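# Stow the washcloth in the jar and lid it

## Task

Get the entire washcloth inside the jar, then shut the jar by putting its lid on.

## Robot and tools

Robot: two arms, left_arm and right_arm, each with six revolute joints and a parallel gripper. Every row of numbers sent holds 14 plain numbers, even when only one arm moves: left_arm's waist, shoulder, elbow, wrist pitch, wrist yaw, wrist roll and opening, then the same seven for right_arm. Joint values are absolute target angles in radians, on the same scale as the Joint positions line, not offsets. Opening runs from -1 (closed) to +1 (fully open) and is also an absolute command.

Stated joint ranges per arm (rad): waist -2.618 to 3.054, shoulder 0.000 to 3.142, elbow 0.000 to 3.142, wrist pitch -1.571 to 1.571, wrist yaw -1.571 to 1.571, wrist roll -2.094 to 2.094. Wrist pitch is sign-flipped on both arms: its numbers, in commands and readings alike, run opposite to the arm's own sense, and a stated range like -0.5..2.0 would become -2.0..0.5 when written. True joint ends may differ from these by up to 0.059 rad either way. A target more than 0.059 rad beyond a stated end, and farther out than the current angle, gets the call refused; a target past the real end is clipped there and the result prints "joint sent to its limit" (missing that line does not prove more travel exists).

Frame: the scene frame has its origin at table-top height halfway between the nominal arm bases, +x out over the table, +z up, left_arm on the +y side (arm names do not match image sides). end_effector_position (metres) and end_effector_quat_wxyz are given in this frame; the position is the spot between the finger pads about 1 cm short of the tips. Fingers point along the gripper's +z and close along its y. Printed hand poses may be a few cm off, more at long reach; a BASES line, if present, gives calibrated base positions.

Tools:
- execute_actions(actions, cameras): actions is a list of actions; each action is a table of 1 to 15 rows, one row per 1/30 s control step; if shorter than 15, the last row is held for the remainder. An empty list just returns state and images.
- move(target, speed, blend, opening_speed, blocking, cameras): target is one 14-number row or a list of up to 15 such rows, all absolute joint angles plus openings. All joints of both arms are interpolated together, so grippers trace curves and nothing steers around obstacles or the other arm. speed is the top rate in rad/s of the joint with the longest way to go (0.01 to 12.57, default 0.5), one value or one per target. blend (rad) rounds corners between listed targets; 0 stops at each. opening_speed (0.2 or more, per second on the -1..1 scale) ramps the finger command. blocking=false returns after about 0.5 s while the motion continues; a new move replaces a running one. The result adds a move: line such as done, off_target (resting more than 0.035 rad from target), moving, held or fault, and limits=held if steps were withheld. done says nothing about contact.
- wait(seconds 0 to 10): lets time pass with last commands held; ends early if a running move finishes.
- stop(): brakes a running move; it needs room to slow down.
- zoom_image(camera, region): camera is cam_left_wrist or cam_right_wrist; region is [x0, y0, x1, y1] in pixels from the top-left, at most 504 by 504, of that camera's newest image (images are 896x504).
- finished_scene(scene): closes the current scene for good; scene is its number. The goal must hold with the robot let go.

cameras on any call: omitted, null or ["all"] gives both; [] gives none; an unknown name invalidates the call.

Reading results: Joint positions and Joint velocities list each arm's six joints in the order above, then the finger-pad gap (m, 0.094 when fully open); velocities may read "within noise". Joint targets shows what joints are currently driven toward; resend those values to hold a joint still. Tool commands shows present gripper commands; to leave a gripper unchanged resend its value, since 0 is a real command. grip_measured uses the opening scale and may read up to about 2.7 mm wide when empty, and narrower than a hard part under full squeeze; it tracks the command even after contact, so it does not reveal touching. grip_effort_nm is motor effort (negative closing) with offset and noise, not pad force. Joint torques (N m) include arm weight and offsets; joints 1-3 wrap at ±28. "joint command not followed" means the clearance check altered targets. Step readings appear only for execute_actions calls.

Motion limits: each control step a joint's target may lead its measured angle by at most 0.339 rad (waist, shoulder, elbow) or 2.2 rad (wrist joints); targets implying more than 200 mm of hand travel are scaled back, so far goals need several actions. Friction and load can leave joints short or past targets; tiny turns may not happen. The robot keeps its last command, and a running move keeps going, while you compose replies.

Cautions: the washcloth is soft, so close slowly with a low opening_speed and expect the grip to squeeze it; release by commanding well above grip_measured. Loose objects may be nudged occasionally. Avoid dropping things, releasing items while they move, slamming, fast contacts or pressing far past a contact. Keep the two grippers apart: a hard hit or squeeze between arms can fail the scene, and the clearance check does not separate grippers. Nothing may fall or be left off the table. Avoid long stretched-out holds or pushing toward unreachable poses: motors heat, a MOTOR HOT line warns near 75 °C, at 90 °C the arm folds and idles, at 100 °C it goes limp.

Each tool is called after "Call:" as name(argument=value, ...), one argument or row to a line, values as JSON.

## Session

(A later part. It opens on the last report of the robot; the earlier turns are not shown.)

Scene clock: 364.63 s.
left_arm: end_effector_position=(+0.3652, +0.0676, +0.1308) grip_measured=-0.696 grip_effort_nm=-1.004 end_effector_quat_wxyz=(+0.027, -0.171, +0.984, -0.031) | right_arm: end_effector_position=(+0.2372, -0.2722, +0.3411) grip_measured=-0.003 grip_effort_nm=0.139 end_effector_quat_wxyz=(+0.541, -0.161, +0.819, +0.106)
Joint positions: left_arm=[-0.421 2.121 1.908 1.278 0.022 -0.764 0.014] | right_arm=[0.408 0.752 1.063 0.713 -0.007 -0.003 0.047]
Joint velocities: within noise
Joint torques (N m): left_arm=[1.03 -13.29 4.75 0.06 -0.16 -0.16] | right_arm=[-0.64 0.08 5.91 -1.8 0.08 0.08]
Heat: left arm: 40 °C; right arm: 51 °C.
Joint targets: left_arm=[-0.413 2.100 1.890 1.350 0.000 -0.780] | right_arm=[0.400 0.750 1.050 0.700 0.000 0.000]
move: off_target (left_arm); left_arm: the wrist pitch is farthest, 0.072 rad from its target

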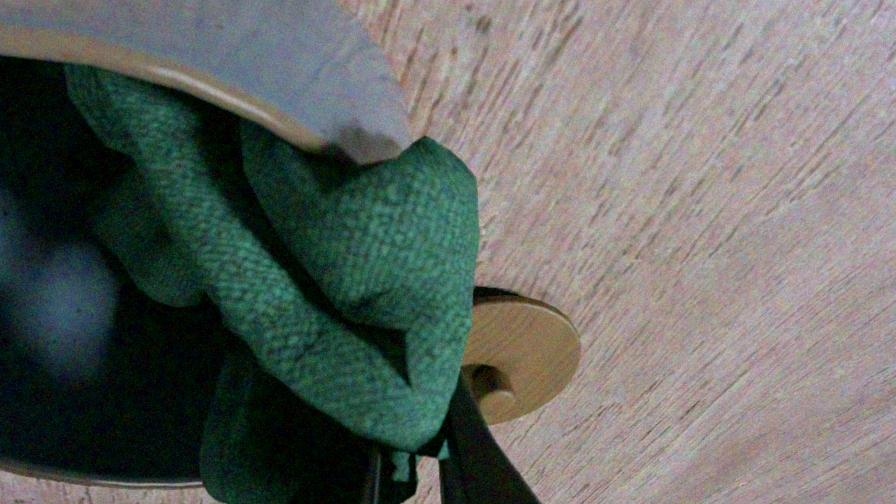

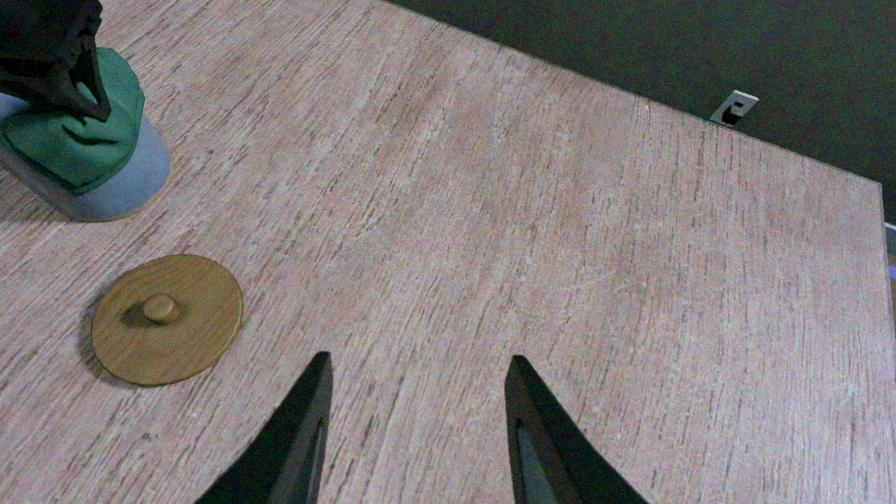

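Call:
move(
  target=[-0.413,2.11,1.90,1.35,0,-0.78,0.3,0.4,0.75,1.05,0.7,0,0,0],
  opening_speed=0.4,
  speed=0.1,
)

Scene clock: 371.67 s.
left_arm: end_effector_position=(+0.3521, +0.0752, +0.1300) grip_measured=+0.299 grip_effort_nm=0.056 end_effector_quat_wxyz=(+0.004, -0.174, +0.985, -0.010) | right_arm: end_effector_position=(+0.2372, -0.2722, +0.3411) grip_measured=-0.003 grip_effort_nm=0.139 end_effector_quat_wxyz=(+0.541, -0.161, +0.819, +0.106)
Joint positions: left_arm=[-0.421 2.121 1.908 1.339 0.012 -0.77 0.061] | right_arm=[0.408 0.752 1.063 0.713 -0.007 -0.003 0.047]
Joint velocities: within noise
Joint torques (N m): left_arm=[1.03 -12.31 5.63 -0.5 -0.08 -0.09] | right_arm=[-0.64 0.08 5.93 -1.8 0.07 0.07]
Heat: left arm: 44 °C; right arm: 50 °C.
Joint targets: left_arm=[-0.413 2.110 1.900 1.350 0.000 -0.780] | right_arm=[0.400 0.750 1.050 0.700 0.000 0.000]
move: done

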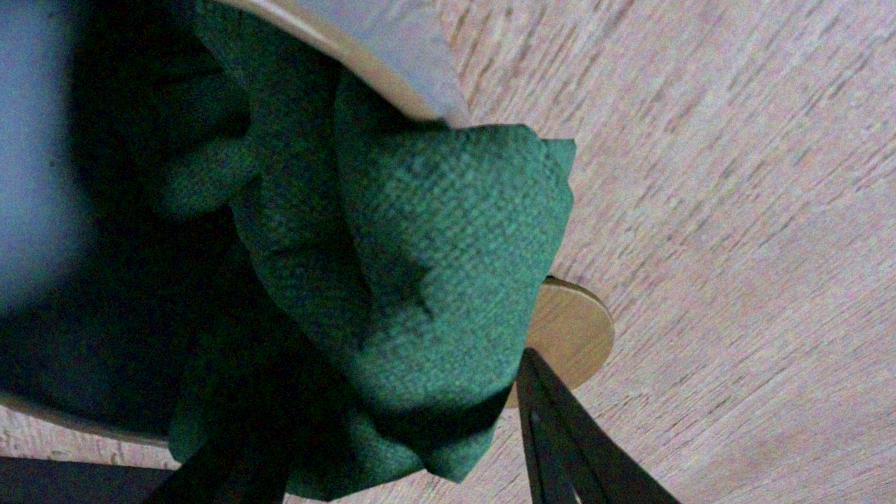

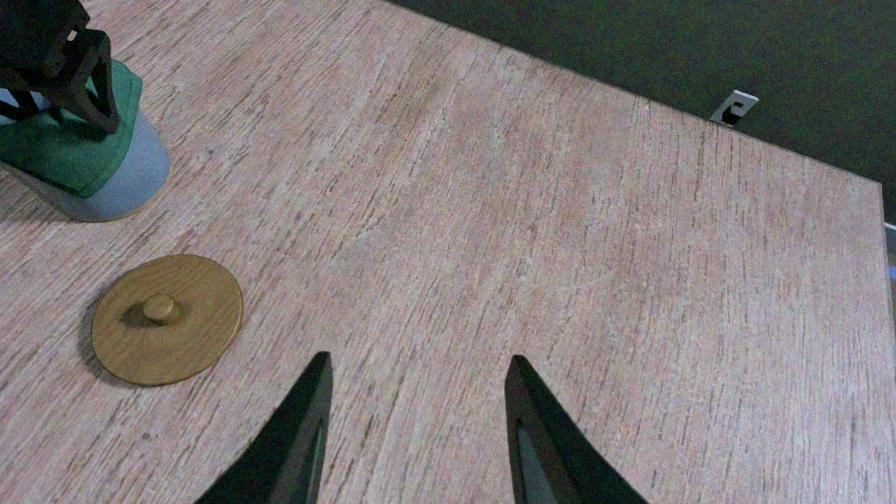

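Call:
move(
  target=[
    [-0.413,2.10,1.965,1.425,0,-0.78,0.3,0.4,0.75,1.05,0.7,0,0,0],
    [-0.413,2.10,1.965,1.425,0,-0.78,-1,0.4,0.75,1.05,0.7,0,0,0],
  ],
  opening_speed=0.6,
  speed=0.15,
)

Scene clock: 380.77 s.
left_arm: end_effector_position=(+0.3451, +0.0784, +0.1416) grip_measured=-0.835 grip_effort_nm=-0.974 end_effector_quat_wxyz=(-0.008, -0.175, +0.985, -0.002) | right_arm: end_effector_position=(+0.2372, -0.2722, +0.3411) grip_measured=-0.003 grip_effort_nm=0.154 end_effector_quat_wxyz=(+0.541, -0.161, +0.819, +0.106)
Joint positions: left_arm=[-0.421 2.121 1.954 1.414 0.012 -0.771 0.008] | right_arm=[0.408 0.752 1.063 0.713 -0.007 -0.003 0.047]
Joint velocities: within noise
Joint torques (N m): left_arm=[1.05 -13.08 7.42 -0.42 -0.08 -0.09] | right_arm=[-0.65 0.09 5.9 -1.79 0.07 0.07]
Heat: left arm: 47 °C; right arm: 49 °C.
Joint targets: left_arm=[-0.413 2.100 1.965 1.425 0.000 -0.780] | right_arm=[0.400 0.750 1.050 0.700 0.000 0.000]
move: done

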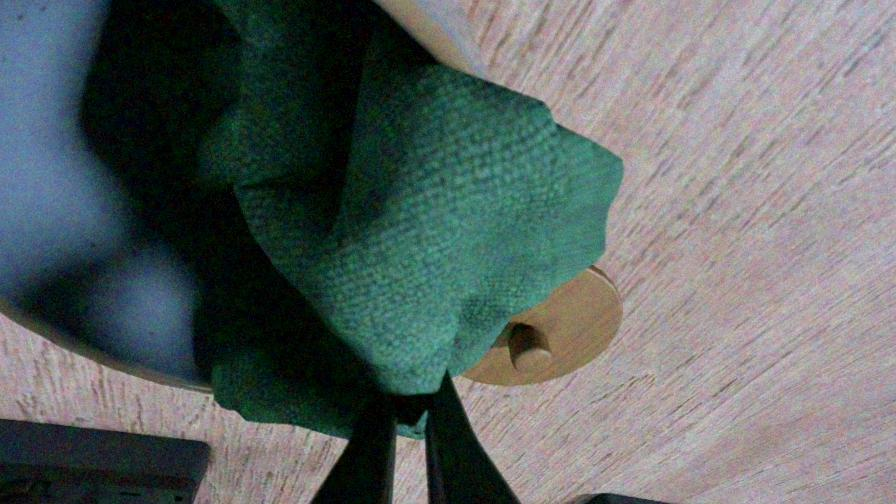

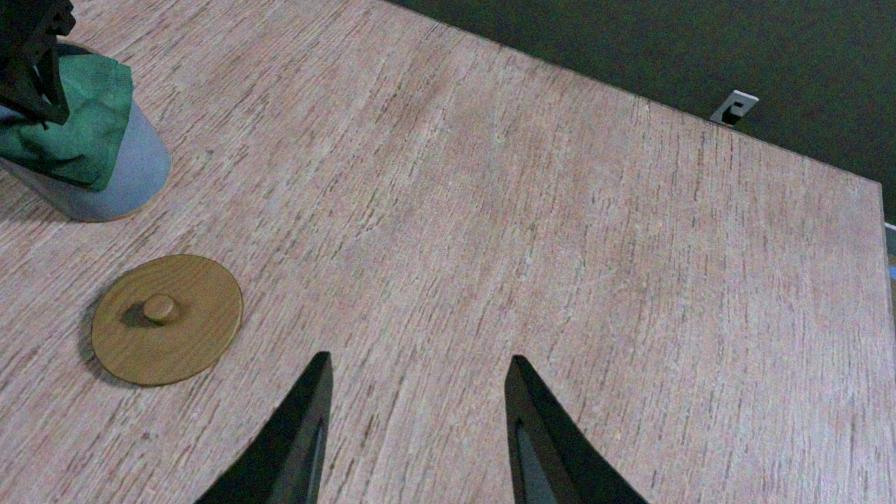

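Call:
move(
  target=[-0.413,2.10,2.2,1.57,0,-0.78,-1,0.75,0.75,1.05,0.5,0,0,0],
  speed=0.15,
)

Scene clock: 387.43 s.
left_arm: end_effector_position=(+0.3540, +0.0745, +0.1982) grip_measured=-0.876 grip_effort_nm=-1.057 end_effector_quat_wxyz=(+0.027, -0.174, +0.984, -0.025) | right_arm: end_effector_position=(+0.2014, -0.1866, +0.3877) grip_measured=-0.003 grip_effort_nm=0.139 end_effector_quat_wxyz=(+0.591, -0.274, +0.725, +0.223)
Joint positions: left_arm=[-0.421 2.121 2.181 1.558 0.011 -0.771 0.006] | right_arm=[0.742 0.752 1.063 0.514 -0.007 -0.003 0.047]
Joint velocities: within noise
Joint torques (N m): left_arm=[1.03 -12.96 8.12 -0.64 -0.08 -0.08] | right_arm=[0.73 0.03 5.97 -1.89 0.07 0.08]
Heat: left arm: 49 °C; right arm: 48 °C.
Joint targets: left_arm=[-0.413 2.100 2.200 1.570 0.000 -0.780] | right_arm=[0.750 0.750 1.050 0.500 0.000 0.000]
move: done

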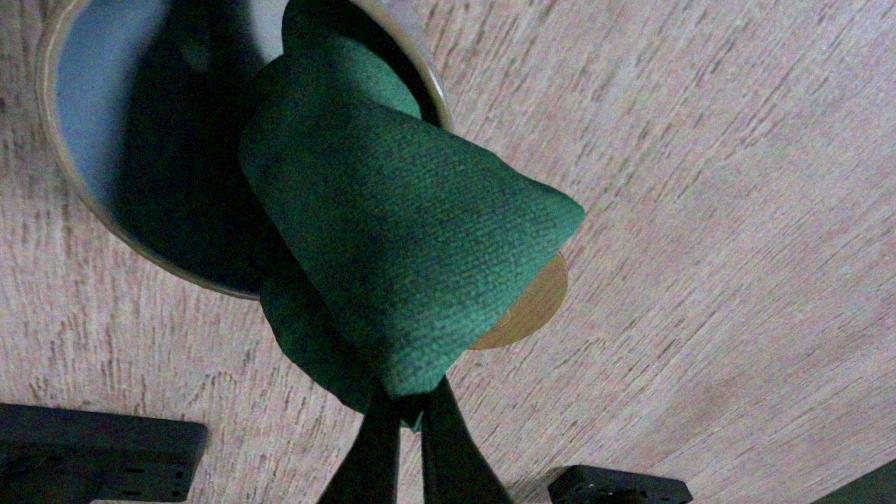

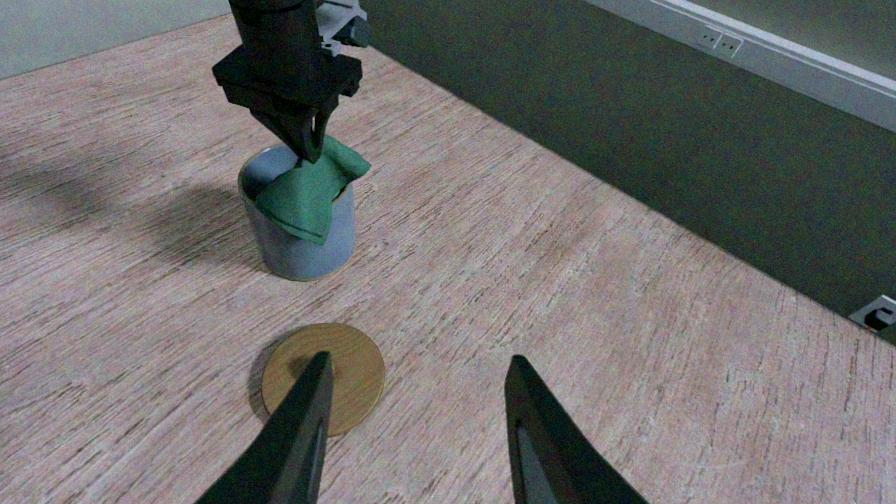

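Call:
move(
  target=[
    [-0.413,1.82,1.97,1.356,0,-0.78,-1,0.75,0.75,1.05,0.5,0,0,0],
    [-0.32,1.85,1.975,1.356,0,-0.78,-1,0.75,0.75,1.05,0.5,0,0,0],
  ],
  speed=0.2,
)

Scene clock: 399.53 s.
left_arm: end_effector_position=(+0.3625, +0.1154, +0.2581) grip_measured=-0.876 grip_effort_nm=-1.048 end_effector_quat_wxyz=(+0.142, -0.219, +0.961, -0.092) | right_arm: end_effector_position=(+0.2014, -0.1866, +0.3879) grip_measured=-0.003 grip_effort_nm=0.139 end_effector_quat_wxyz=(+0.591, -0.274, +0.725, +0.223)
Joint positions: left_arm=[-0.322 1.85 1.984 1.364 0.01 -0.771 0.006] | right_arm=[0.742 0.752 1.063 0.513 -0.007 -0.003 0.047]
Joint velocities: within noise
Joint torques (N m): left_arm=[0.4 -9.16 5.63 -1.56 -0.06 -0.06] | right_arm=[0.73 0.02 5.96 -1.84 0.07 0.07]
Heat: left arm: 50 °C; right arm: 47 °C.
Joint targets: left_arm=[-0.320 1.850 1.975 1.356 0.000 -0.780] | right_arm=[0.750 0.750 1.050 0.500 0.000 0.000]
move: done

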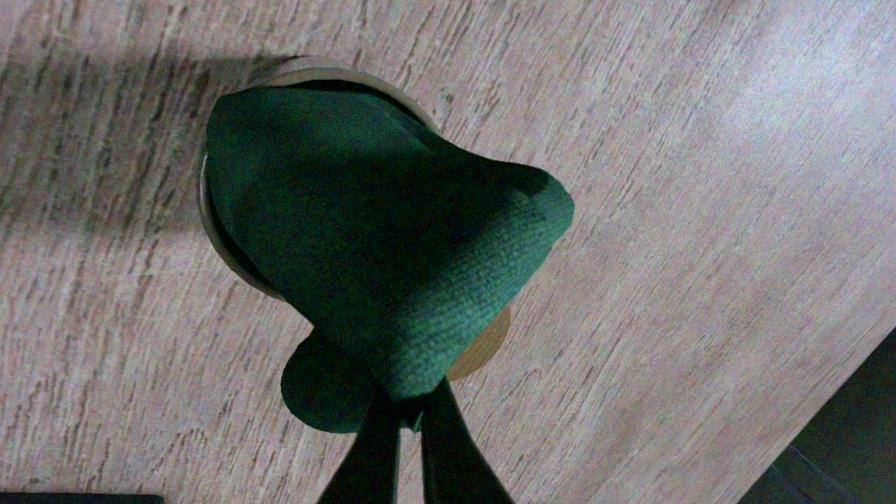

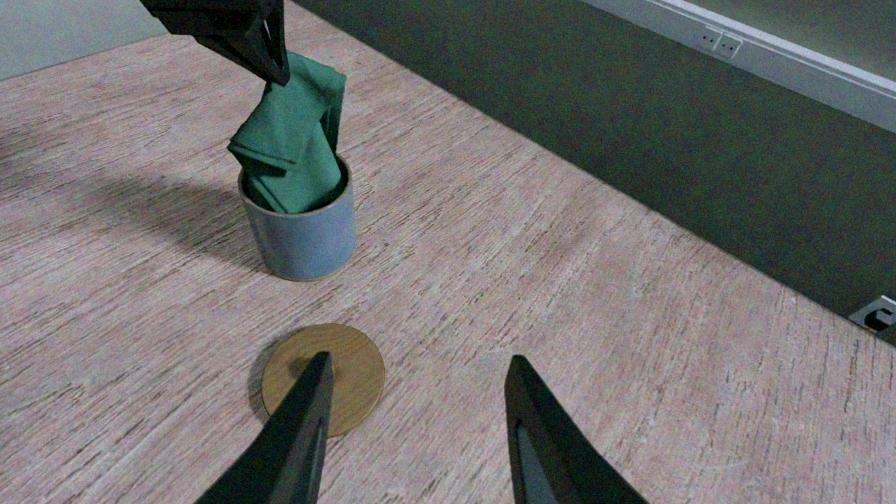

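Call:
move(
  target=[
    [-0.335,2.09,2.06,1.5,0,-0.78,-1,0.75,0.75,1.05,0.5,0,0,0],
    [-0.335,2.1,1.9,1.36,0,-0.78,-1,0.75,0.75,1.05,0.5,0,0,0],
  ],
  speed=0.2,
)

Scene clock: 413.43 s.
left_arm: end_effector_position=(+0.3614, +0.1133, +0.1480) grip_measured=-0.876 grip_effort_nm=-1.048 end_effector_quat_wxyz=(+0.015, -0.220, +0.975, -0.014) | right_arm: end_effector_position=(+0.2014, -0.1866, +0.3879) grip_measured=-0.003 grip_effort_nm=0.144 end_effector_quat_wxyz=(+0.591, -0.274, +0.725, +0.223)
Joint positions: left_arm=[-0.329 2.077 1.912 1.366 0.007 -0.771 0.006] | right_arm=[0.742 0.752 1.063 0.513 -0.007 -0.003 0.047]
Joint velocities: within noise
Joint torques (N m): left_arm=[-0.43 -9.1 5.24 -0.75 -0.04 -0.08] | right_arm=[0.73 0.03 5.98 -1.84 0.07 0.07]
Heat: left arm: 46 °C; right arm: 46 °C.
Joint targets: left_arm=[-0.335 2.100 1.900 1.360 0.000 -0.780] | right_arm=[0.750 0.750 1.050 0.500 0.000 0.000]
move: done

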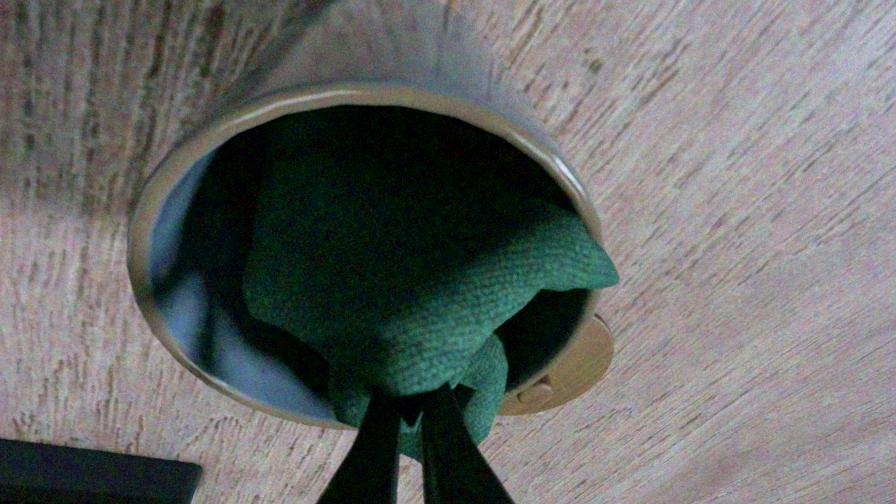

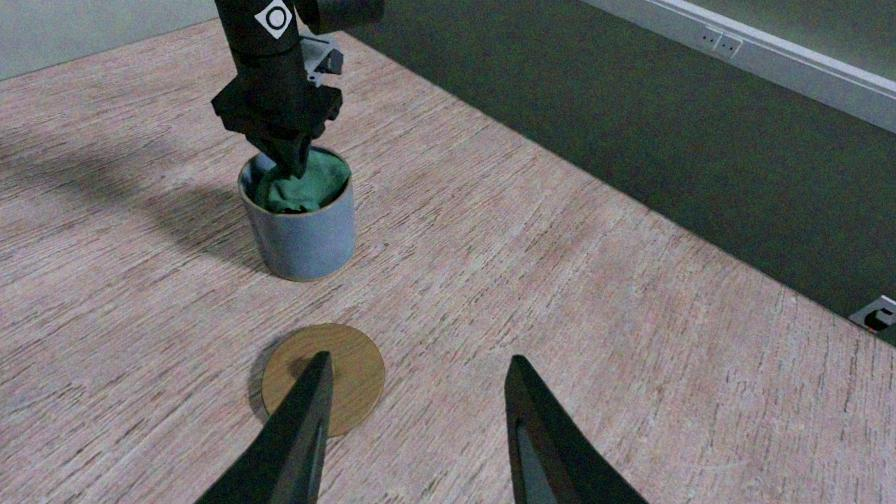

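Call:
move(
  target=[
    [-0.315,2.16,1.95,1.38,0,-0.78,-1,0.75,0.75,1.05,0.5,0,0,0],
    [-0.31,2.165,1.815,1.21,0,-0.78,-1,0.75,0.75,1.05,0.5,0,0,0],
  ],
  speed=0.15,
)

Scene clock: 425.10 s.
left_arm: end_effector_position=(+0.3775, +0.1140, +0.1031) grip_measured=-0.876 grip_effort_nm=-1.048 end_effector_quat_wxyz=(+0.017, -0.227, +0.974, -0.014) | right_arm: end_effector_position=(+0.2014, -0.1866, +0.3880) grip_measured=-0.003 grip_effort_nm=0.149 end_effector_quat_wxyz=(+0.592, -0.274, +0.725, +0.223)
Joint positions: left_arm=[-0.315 2.138 1.828 1.216 0.007 -0.771 0.006] | right_arm=[0.742 0.752 1.063 0.512 -0.007 -0.003 0.047]
Joint velocities: within noise
Joint torques (N m): left_arm=[0.72 -9.32 5.18 -0.77 -0.04 -0.08] | right_arm=[0.73 0.01 5.98 -1.84 0.07 0.07]
Heat: left arm: 46 °C; right arm: 45 °C.
Joint targets: left_arm=[-0.310 2.165 1.815 1.210 0.000 -0.780] | right_arm=[0.750 0.750 1.050 0.500 0.000 0.000]
move: done

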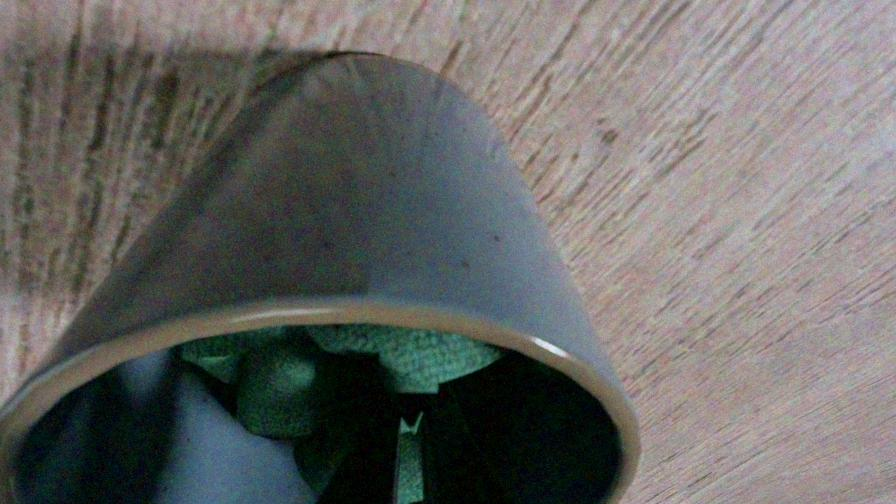

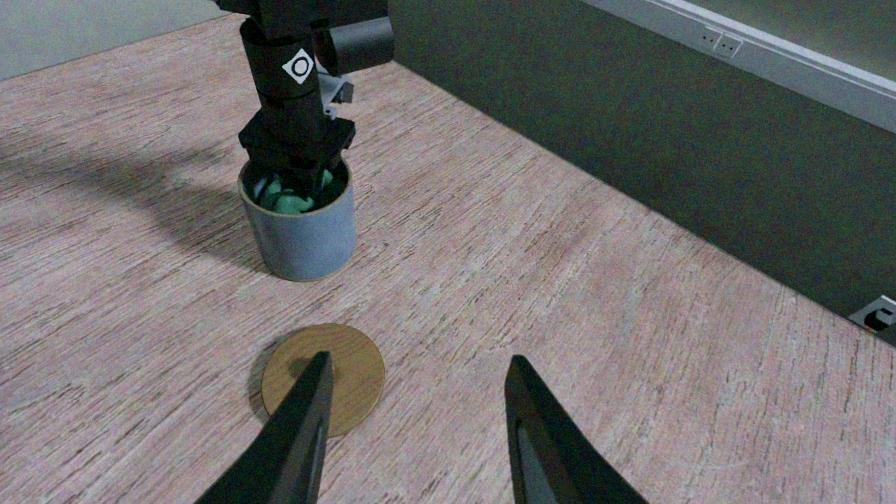

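Call:
move(
  target=[
    [-0.315,2.15,1.76,1.15,0,-0.78,-1,0.75,0.75,1.05,0.5,0,0,0],
    [-0.315,2.15,1.76,1.15,0,-0.78,-0.5,0.75,0.75,1.05,0.5,0,0,0],
  ],
  speed=0.15,
  opening_speed=0.6,
)

Call:
move(
  target=[
    [-0.325,2.13,1.9,1.35,0,-0.78,-0.5,0.75,0.75,1.05,0.5,0,0,0],
    [-0.325,2.08,2.1,1.55,0,-0.78,-0.5,0.75,0.75,1.05,0.5,0,0,0],
    [-0.325,1.5,1.7,1.5,0,-0.4,-0.5,0.75,0.75,1.05,0.5,0,0,0],
  ],
  speed=[0.2,0.2,0.5],
)

Call:
zoom_image(
  camera="cam_right_wrist",
  region=[200, 110, 400, 310],
)

Scene clock: 437.03 s.
left_arm: end_effector_position=(+0.3801, +0.1132, +0.0899) grip_measured=-0.502 grip_effort_nm=0.061 end_effector_quat_wxyz=(+0.024, -0.226, +0.974, -0.019) | right_arm: end_effector_position=(+0.2014, -0.1866, +0.3880) grip_measured=-0.003 grip_effort_nm=0.139 end_effector_quat_wxyz=(+0.592, -0.274, +0.725, +0.223)
Joint positions: left_arm=[-0.315 2.138 1.774 1.146 0.007 -0.771 0.023] | right_arm=[0.742 0.752 1.063 0.512 -0.007 -0.003 0.047]
Joint velocities: within noise
Joint torques (N m): left_arm=[0.23 -10.61 5 -0.68 -0.04 -0.08] | right_arm=[0.73 0.05 5.96 -1.84 0.07 0.08]
Heat: left arm: 47 °C; right arm: 45 °C.
Joint targets: left_arm=[-0.315 2.150 1.760 1.150 0.000 -0.780] | right_arm=[0.750 0.750 1.050 0.500 0.000 0.000]
move: done

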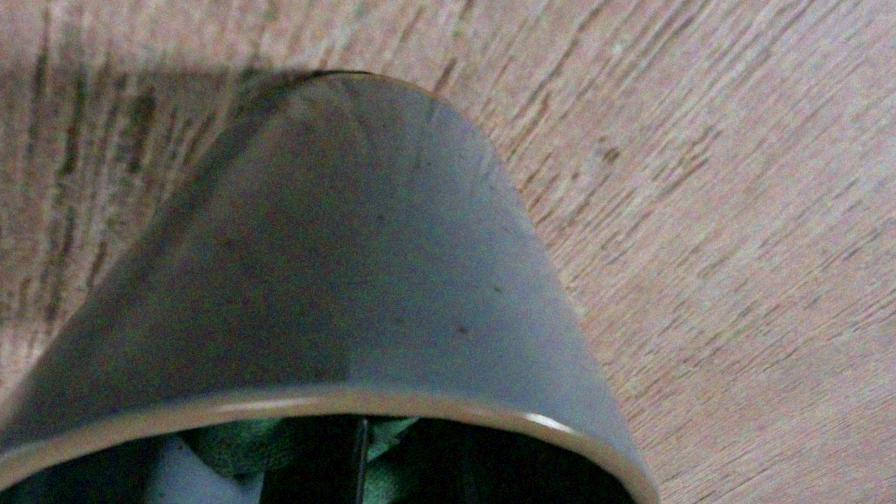

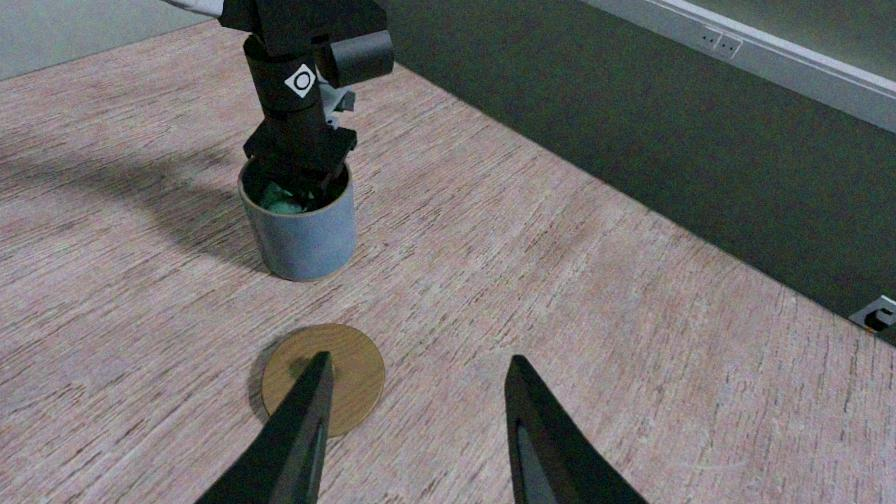

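Scene clock: 441.00 s.
left_arm: end_effector_position=(+0.2560, +0.1524, +0.2784) grip_measured=-0.501 grip_effort_nm=0.061 end_effector_quat_wxyz=(+0.124, -0.046, +0.990, -0.051) | right_arm: end_effector_position=(+0.2014, -0.1866, +0.3880) grip_measured=-0.003 grip_effort_nm=0.134 end_effector_quat_wxyz=(+0.592, -0.274, +0.725, +0.223)
Joint positions: left_arm=[-0.318 1.509 1.712 1.505 0.007 -0.41 0.023] | right_arm=[0.742 0.752 1.063 0.512 -0.007 -0.003 0.047]
Joint velocities: within noise
Joint torques (N m): left_arm=[-0.46 -6.54 5.01 -1.37 -0.01 0.15] | right_arm=[0.73 0.03 5.94 -1.84 0.07 0.07]
Heat: left arm: 47 °C; right arm: 44 °C.
Joint targets: left_arm=[-0.325 1.500 1.700 1.500 0.000 -0.400] | right_arm=[0.750 0.750 1.050 0.500 0.000 0.000]
move: done

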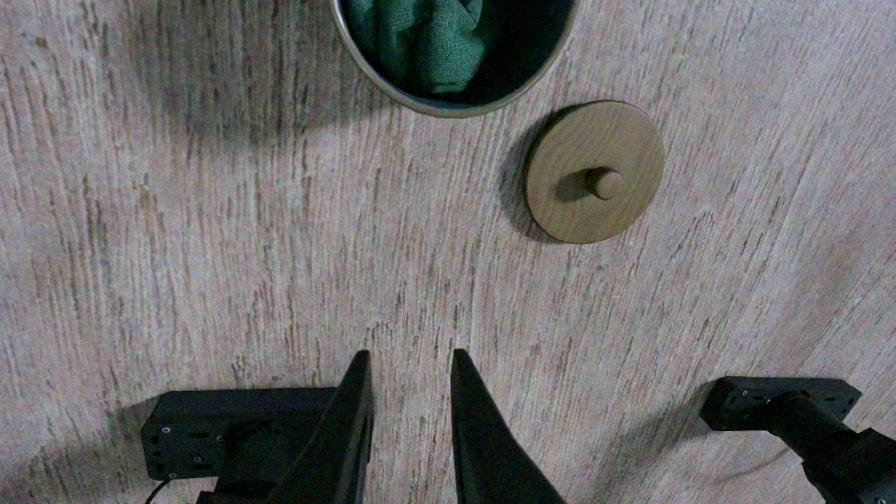

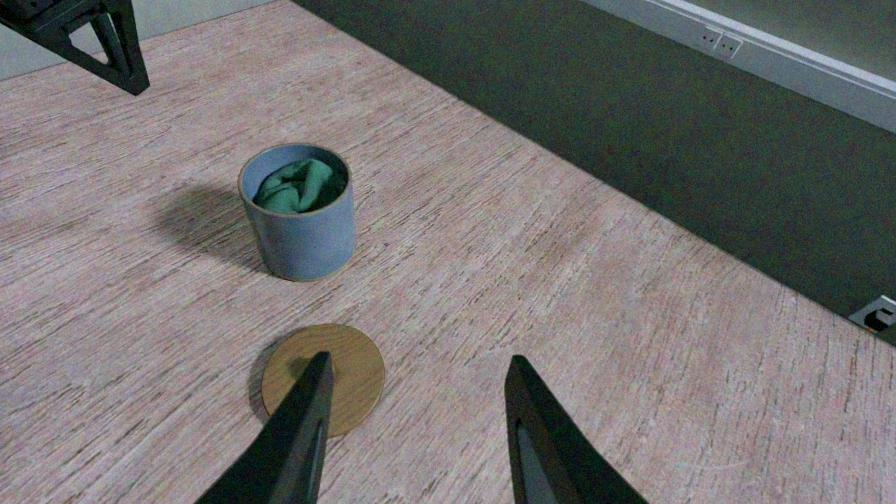

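Scaled by 2.520 from the camera's 896x504 image, which has a finer 1280x720 frame.

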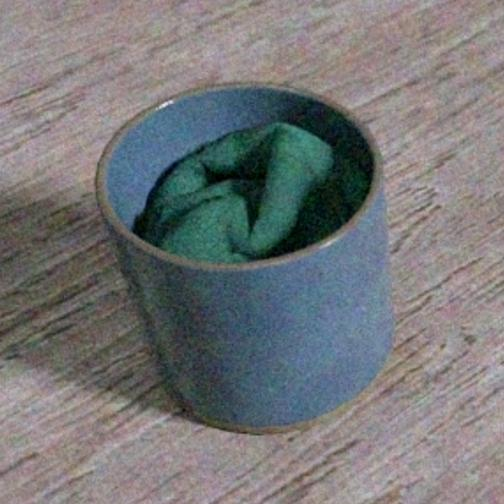

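Call:
move(
  target=[-0.72,1.92,1.93,1.55,0,0,1,0.75,0.75,1.05,0.5,0,0,0],
  speed=0.5,
)

Scene clock: 454.90 s.
left_arm: end_effector_position=(+0.2446, +0.0071, +0.2085) grip_measured=+0.999 grip_effort_nm=0.051 end_effector_quat_wxyz=(+0.016, +0.348, +0.937, -0.009) | right_arm: end_effector_position=(+0.2014, -0.1866, +0.3880) grip_measured=-0.003 grip_effort_nm=0.139 end_effector_quat_wxyz=(+0.592, -0.274, +0.725, +0.223)
Joint positions: left_arm=[-0.722 1.907 1.911 1.538 0.006 -0.01 0.094] | right_arm=[0.742 0.752 1.063 0.512 -0.007 -0.003 0.047]
Joint velocities: within noise
Joint torques (N m): left_arm=[0.49 -8.32 8.1 -0.56 0.03 0.14] | right_arm=[0.73 0.05 5.97 -1.84 0.07 0.08]
Heat: left arm: 44 °C; right arm: 44 °C.
Joint targets: left_arm=[-0.720 1.920 1.930 1.550 0.000 0.000] | right_arm=[0.750 0.750 1.050 0.500 0.000 0.000]
move: done

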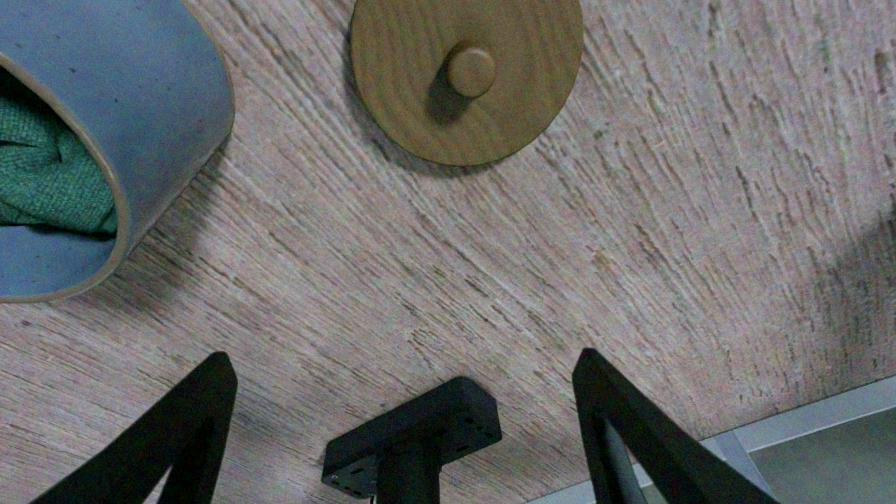

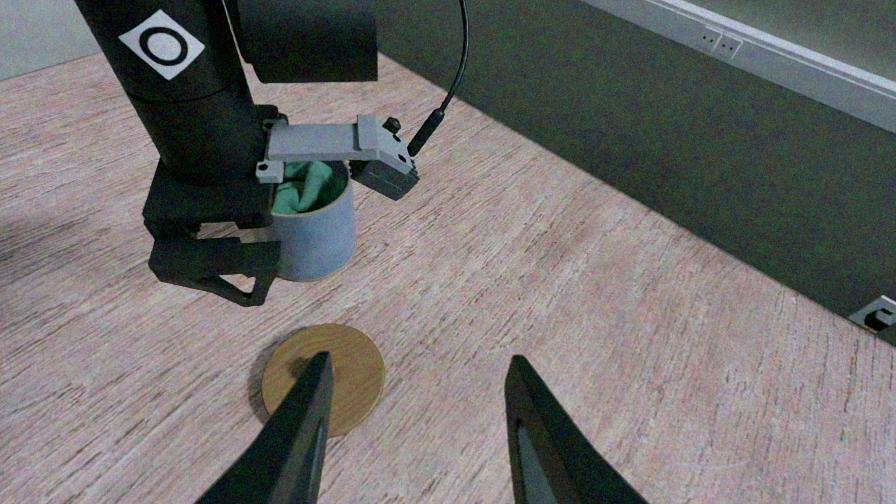

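Call:
move(
  target=[-0.797,2.14,1.82,1.247,0,0,1,0.75,0.75,1.05,0.5,0,0,0],
  speed=0.3,
)

Scene clock: 472.50 s.
left_arm: end_effector_position=(+0.2658, -0.0506, +0.1100) grip_measured=+0.999 grip_effort_nm=0.056 end_effector_quat_wxyz=(+0.010, +0.381, +0.924, -0.008) | right_arm: end_effector_position=(+0.2014, -0.1866, +0.3880) grip_measured=-0.003 grip_effort_nm=0.149 end_effector_quat_wxyz=(+0.592, -0.274, +0.725, +0.223)
Joint positions: left_arm=[-0.793 2.121 1.829 1.254 0.006 -0.009 0.094] | right_arm=[0.742 0.752 1.063 0.512 -0.007 -0.003 0.047]
Joint velocities: within noise
Joint torques (N m): left_arm=[-0.17 -9.85 5.52 -0.75 0.03 0.15] | right_arm=[0.73 0.03 5.97 -1.84 0.07 0.07]
Heat: left arm: 43 °C; right arm: 45 °C.
Joint targets: left_arm=[-0.797 2.140 1.820 1.247 0.000 0.000] | right_arm=[0.750 0.750 1.050 0.500 0.000 0.000]
move: done

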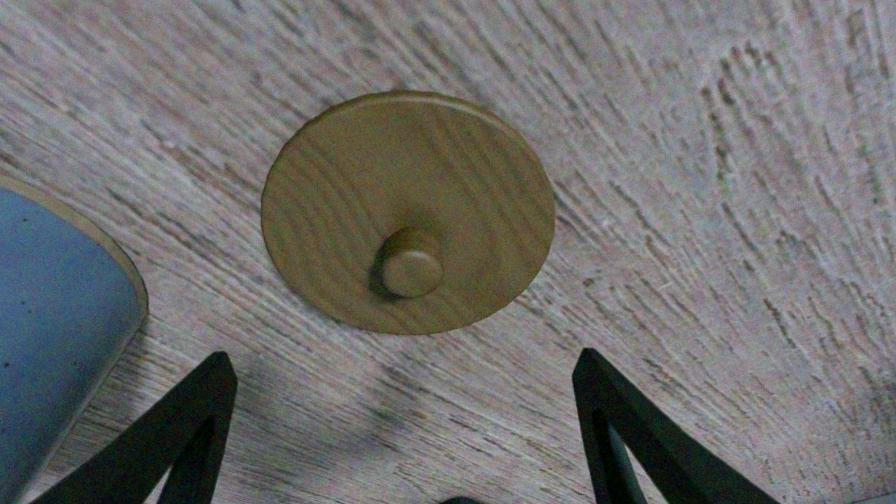

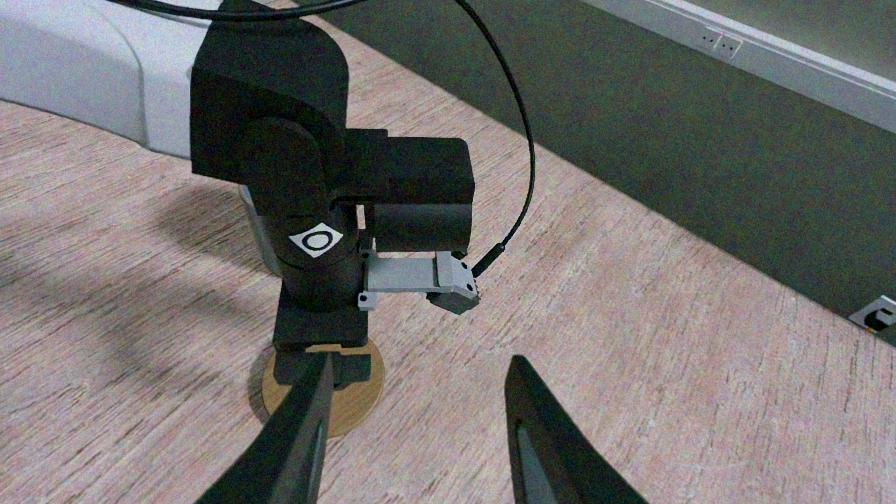

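Call:
move(
  target=[
    [-0.797,2.11,1.655,1.115,0,0,1,0.75,0.75,1.05,0.5,0,0,0],
  ],
  speed=0.2,
  cameras=["cam_left_wrist"],
)

Scene clock: 485.77 s.
left_arm: end_effector_position=(+0.2565, -0.0412, +0.0692) grip_measured=+0.999 grip_effort_nm=0.061 end_effector_quat_wxyz=(-0.004, +0.381, +0.924, -0.001) | right_arm: end_effector_position=(+0.2014, -0.1866, +0.3880) grip_measured=-0.003 grip_effort_nm=0.144 end_effector_quat_wxyz=(+0.592, -0.274, +0.725, +0.223)
Joint positions: left_arm=[-0.793 2.121 1.666 1.123 0.006 -0.009 0.094] | right_arm=[0.742 0.752 1.063 0.512 -0.007 -0.003 0.047]
Joint velocities: within noise
Joint torques (N m): left_arm=[-0.16 -12.23 5.16 -0.69 0.03 0.14] | right_arm=[0.75 0.02 5.96 -1.84 0.07 0.07]
Heat: left arm: 45 °C; right arm: 45 °C.
Joint targets: left_arm=[-0.797 2.110 1.655 1.115 0.000 0.000] | right_arm=[0.750 0.750 1.050 0.500 0.000 0.000]
move: done
Images, in order (width x height): cam_left_wrist 896x504.

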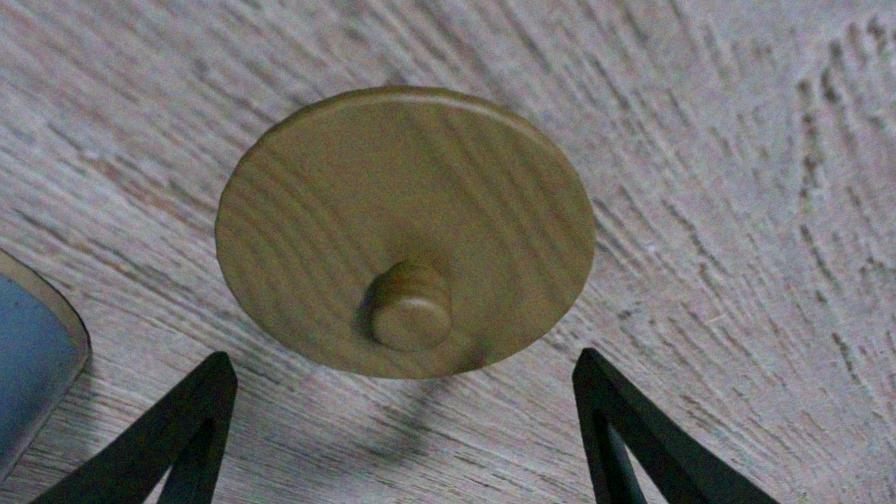

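Call:
move(
  target=[
    [-0.795,2.14,1.595,1.025,0,0,1,0.75,0.75,1.05,0.5,0,0,0],
  ],
  speed=0.1,
  cameras=["cam_left_wrist"],
)

Scene clock: 491.93 s.
left_arm: end_effector_position=(+0.2594, -0.0441, +0.0548) grip_measured=+0.999 grip_effort_nm=0.051 end_effector_quat_wxyz=(+0.010, +0.381, +0.924, -0.007) | right_arm: end_effector_position=(+0.2014, -0.1866, +0.3880) grip_measured=-0.003 grip_effort_nm=0.144 end_effector_quat_wxyz=(+0.592, -0.274, +0.725, +0.223)
Joint positions: left_arm=[-0.793 2.121 1.607 1.032 0.006 -0.009 0.094] | right_arm=[0.742 0.752 1.063 0.512 -0.007 -0.003 0.047]
Joint velocities: within noise
Joint torques (N m): left_arm=[0.02 -9.68 5.05 -0.75 0.03 0.14] | right_arm=[0.73 0.02 5.98 -1.83 0.07 0.08]
Heat: left arm: 47 °C; right arm: 45 °C.
Joint targets: left_arm=[-0.795 2.140 1.595 1.025 0.000 0.000] | right_arm=[0.750 0.750 1.050 0.500 0.000 0.000]
move: done
Images, in order (width x height): cam_left_wrist 896x504.

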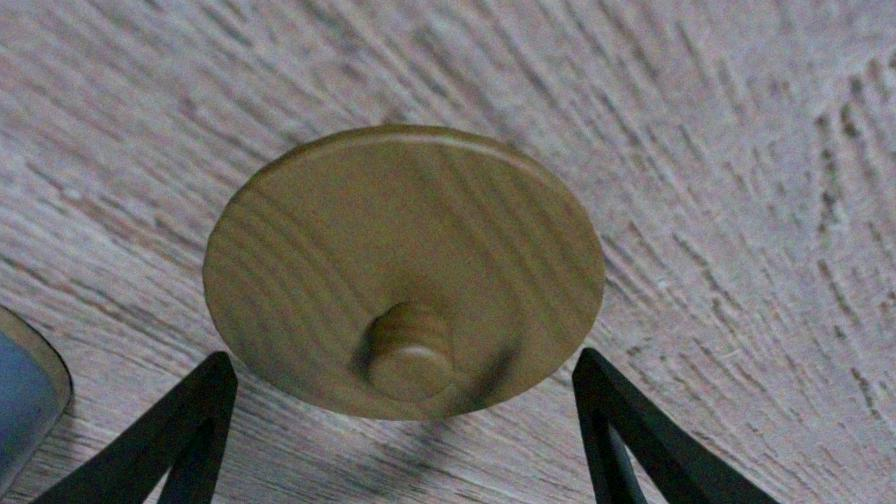

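Call:
move(
  target=[
    [-0.795,2.14,1.56,0.99,0,0,1,0.75,0.75,1.05,0.5,0,0,0],
    [-0.795,2.14,1.56,0.99,0,0,-1,0.75,0.75,1.05,0.5,0,0,0],
  ],
  speed=0.08,
  opening_speed=0.5,
  cameras=["cam_left_wrist"],
)

Scene clock: 503.83 s.
left_arm: end_effector_position=(+0.2577, -0.0424, +0.0463) grip_measured=-0.544 grip_effort_nm=-1.043 end_effector_quat_wxyz=(+0.010, +0.381, +0.924, -0.008) | right_arm: end_effector_position=(+0.2014, -0.1866, +0.3880) grip_measured=-0.003 grip_effort_nm=0.139 end_effector_quat_wxyz=(+0.592, -0.274, +0.725, +0.223)
Joint positions: left_arm=[-0.793 2.121 1.572 0.996 0.006 -0.009 0.021] | right_arm=[0.742 0.752 1.063 0.512 -0.007 -0.003 0.047]
Joint velocities: within noise
Joint torques (N m): left_arm=[0.03 -9.61 5.03 -0.75 0.03 0.14] | right_arm=[0.75 0.03 5.93 -1.83 0.07 0.08]
Heat: left arm: 48 °C; right arm: 45 °C.
Joint targets: left_arm=[-0.795 2.140 1.560 0.990 0.000 0.000] | right_arm=[0.750 0.750 1.050 0.500 0.000 0.000]
move: done
Images, in order (width x height): cam_left_wrist 896x504.

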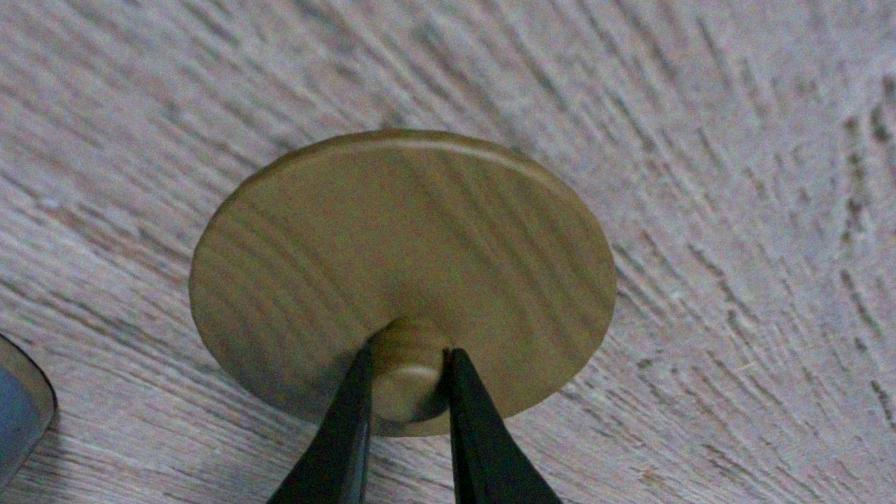

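Call:
move(
  target=[
    [-0.795,2.13,1.85,1.28,0,0,-1,0.75,0.75,1.05,0.5,0,0,0],
    [-0.795,1.79,1.79,1.54,0,0,-1,0.75,0.75,1.05,0.5,0,0,0],
    [-0.36,1.79,1.79,1.54,0,0,-1,0.75,0.75,1.05,0.5,0,0,0],
  ],
  speed=[0.25,0.3,0.3],
)

Scene clock: 519.47 s.
left_arm: end_effector_position=(+0.2888, +0.1274, +0.2105) grip_measured=-0.544 grip_effort_nm=-1.048 end_effector_quat_wxyz=(+0.013, +0.174, +0.985, -0.005) | right_arm: end_effector_position=(+0.2014, -0.1866, +0.3880) grip_measured=-0.003 grip_effort_nm=0.149 end_effector_quat_wxyz=(+0.592, -0.274, +0.725, +0.223)
Joint positions: left_arm=[-0.36 1.814 1.799 1.528 0.004 -0.009 0.021] | right_arm=[0.742 0.752 1.063 0.512 -0.007 -0.003 0.047]
Joint velocities: within noise
Joint torques (N m): left_arm=[0.24 -10.67 5.38 -0.54 0.04 0.14] | right_arm=[0.73 0.02 6 -1.84 0.07 0.08]
Heat: left arm: 48 °C; right arm: 46 °C.
Joint targets: left_arm=[-0.360 1.790 1.790 1.540 0.000 0.000] | right_arm=[0.750 0.750 1.050 0.500 0.000 0.000]
move: done

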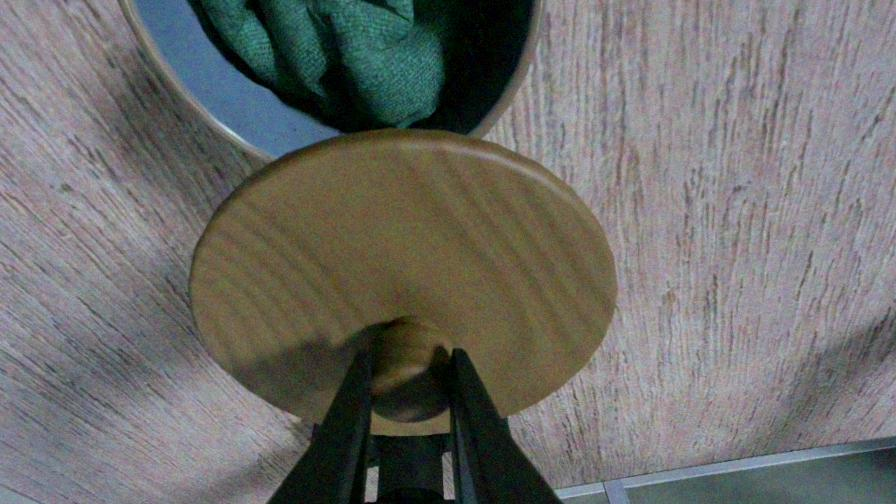

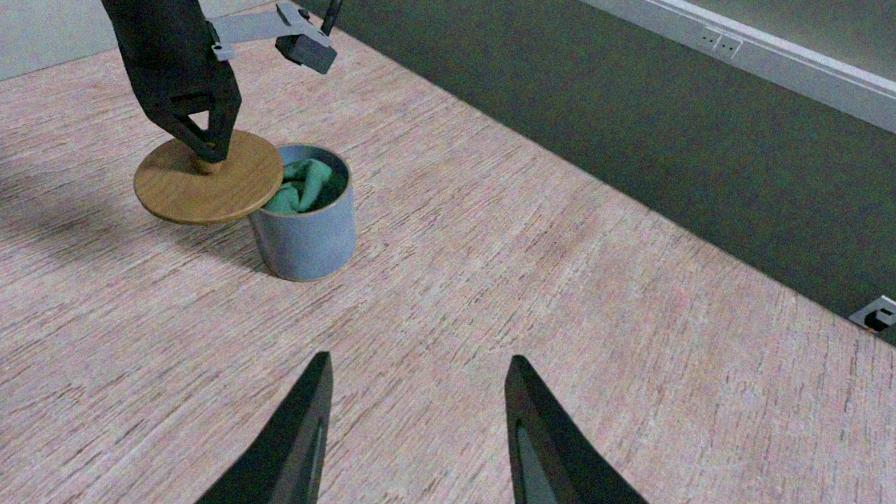

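Call:
move(
  target=[-0.3,2.1,2.16,1.57,0,0,-1,0.75,0.75,1.05,0.5,0,0,0],
  speed=0.2,
)

Scene clock: 528.97 s.
left_arm: end_effector_position=(+0.3621, +0.1235, +0.2017) grip_measured=-0.544 grip_effort_nm=-1.053 end_effector_quat_wxyz=(+0.032, +0.147, +0.989, -0.007) | right_arm: end_effector_position=(+0.2014, -0.1866, +0.3880) grip_measured=-0.003 grip_effort_nm=0.139 end_effector_quat_wxyz=(+0.592, -0.274, +0.725, +0.223)
Joint positions: left_arm=[-0.306 2.083 2.136 1.559 0.004 -0.009 0.021] | right_arm=[0.742 0.752 1.063 0.512 -0.007 -0.003 0.047]
Joint velocities: within noise
Joint torques (N m): left_arm=[0.81 -9.43 8.62 -0.65 0.05 0.14] | right_arm=[0.75 0.05 5.96 -1.83 0.07 0.07]
Heat: left arm: 48 °C; right arm: 46 °C.
Joint targets: left_arm=[-0.300 2.100 2.160 1.570 0.000 0.000] | right_arm=[0.750 0.750 1.050 0.500 0.000 0.000]
move: done

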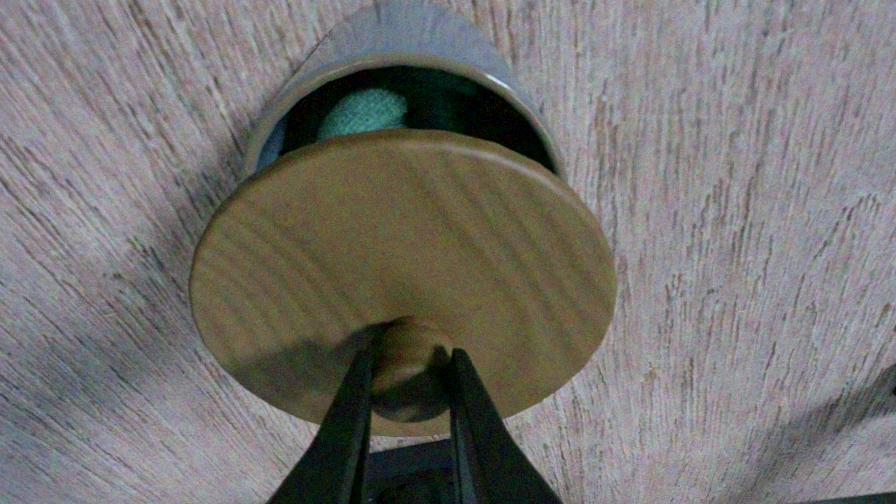

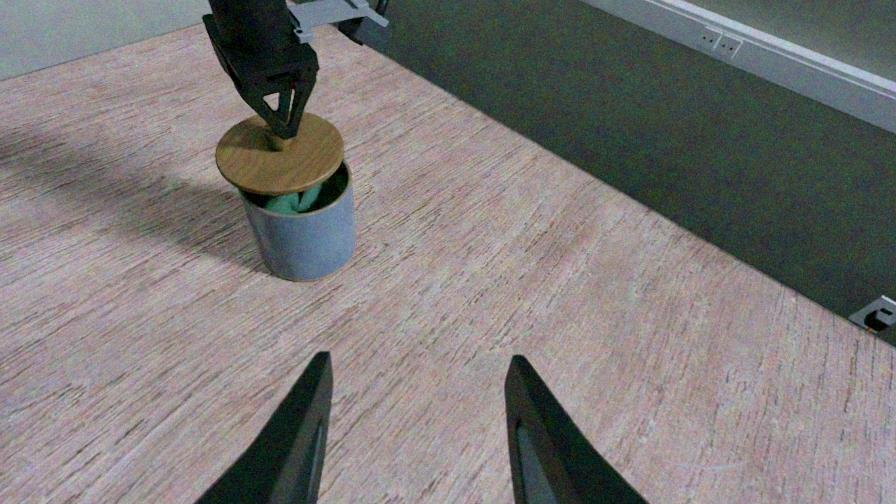

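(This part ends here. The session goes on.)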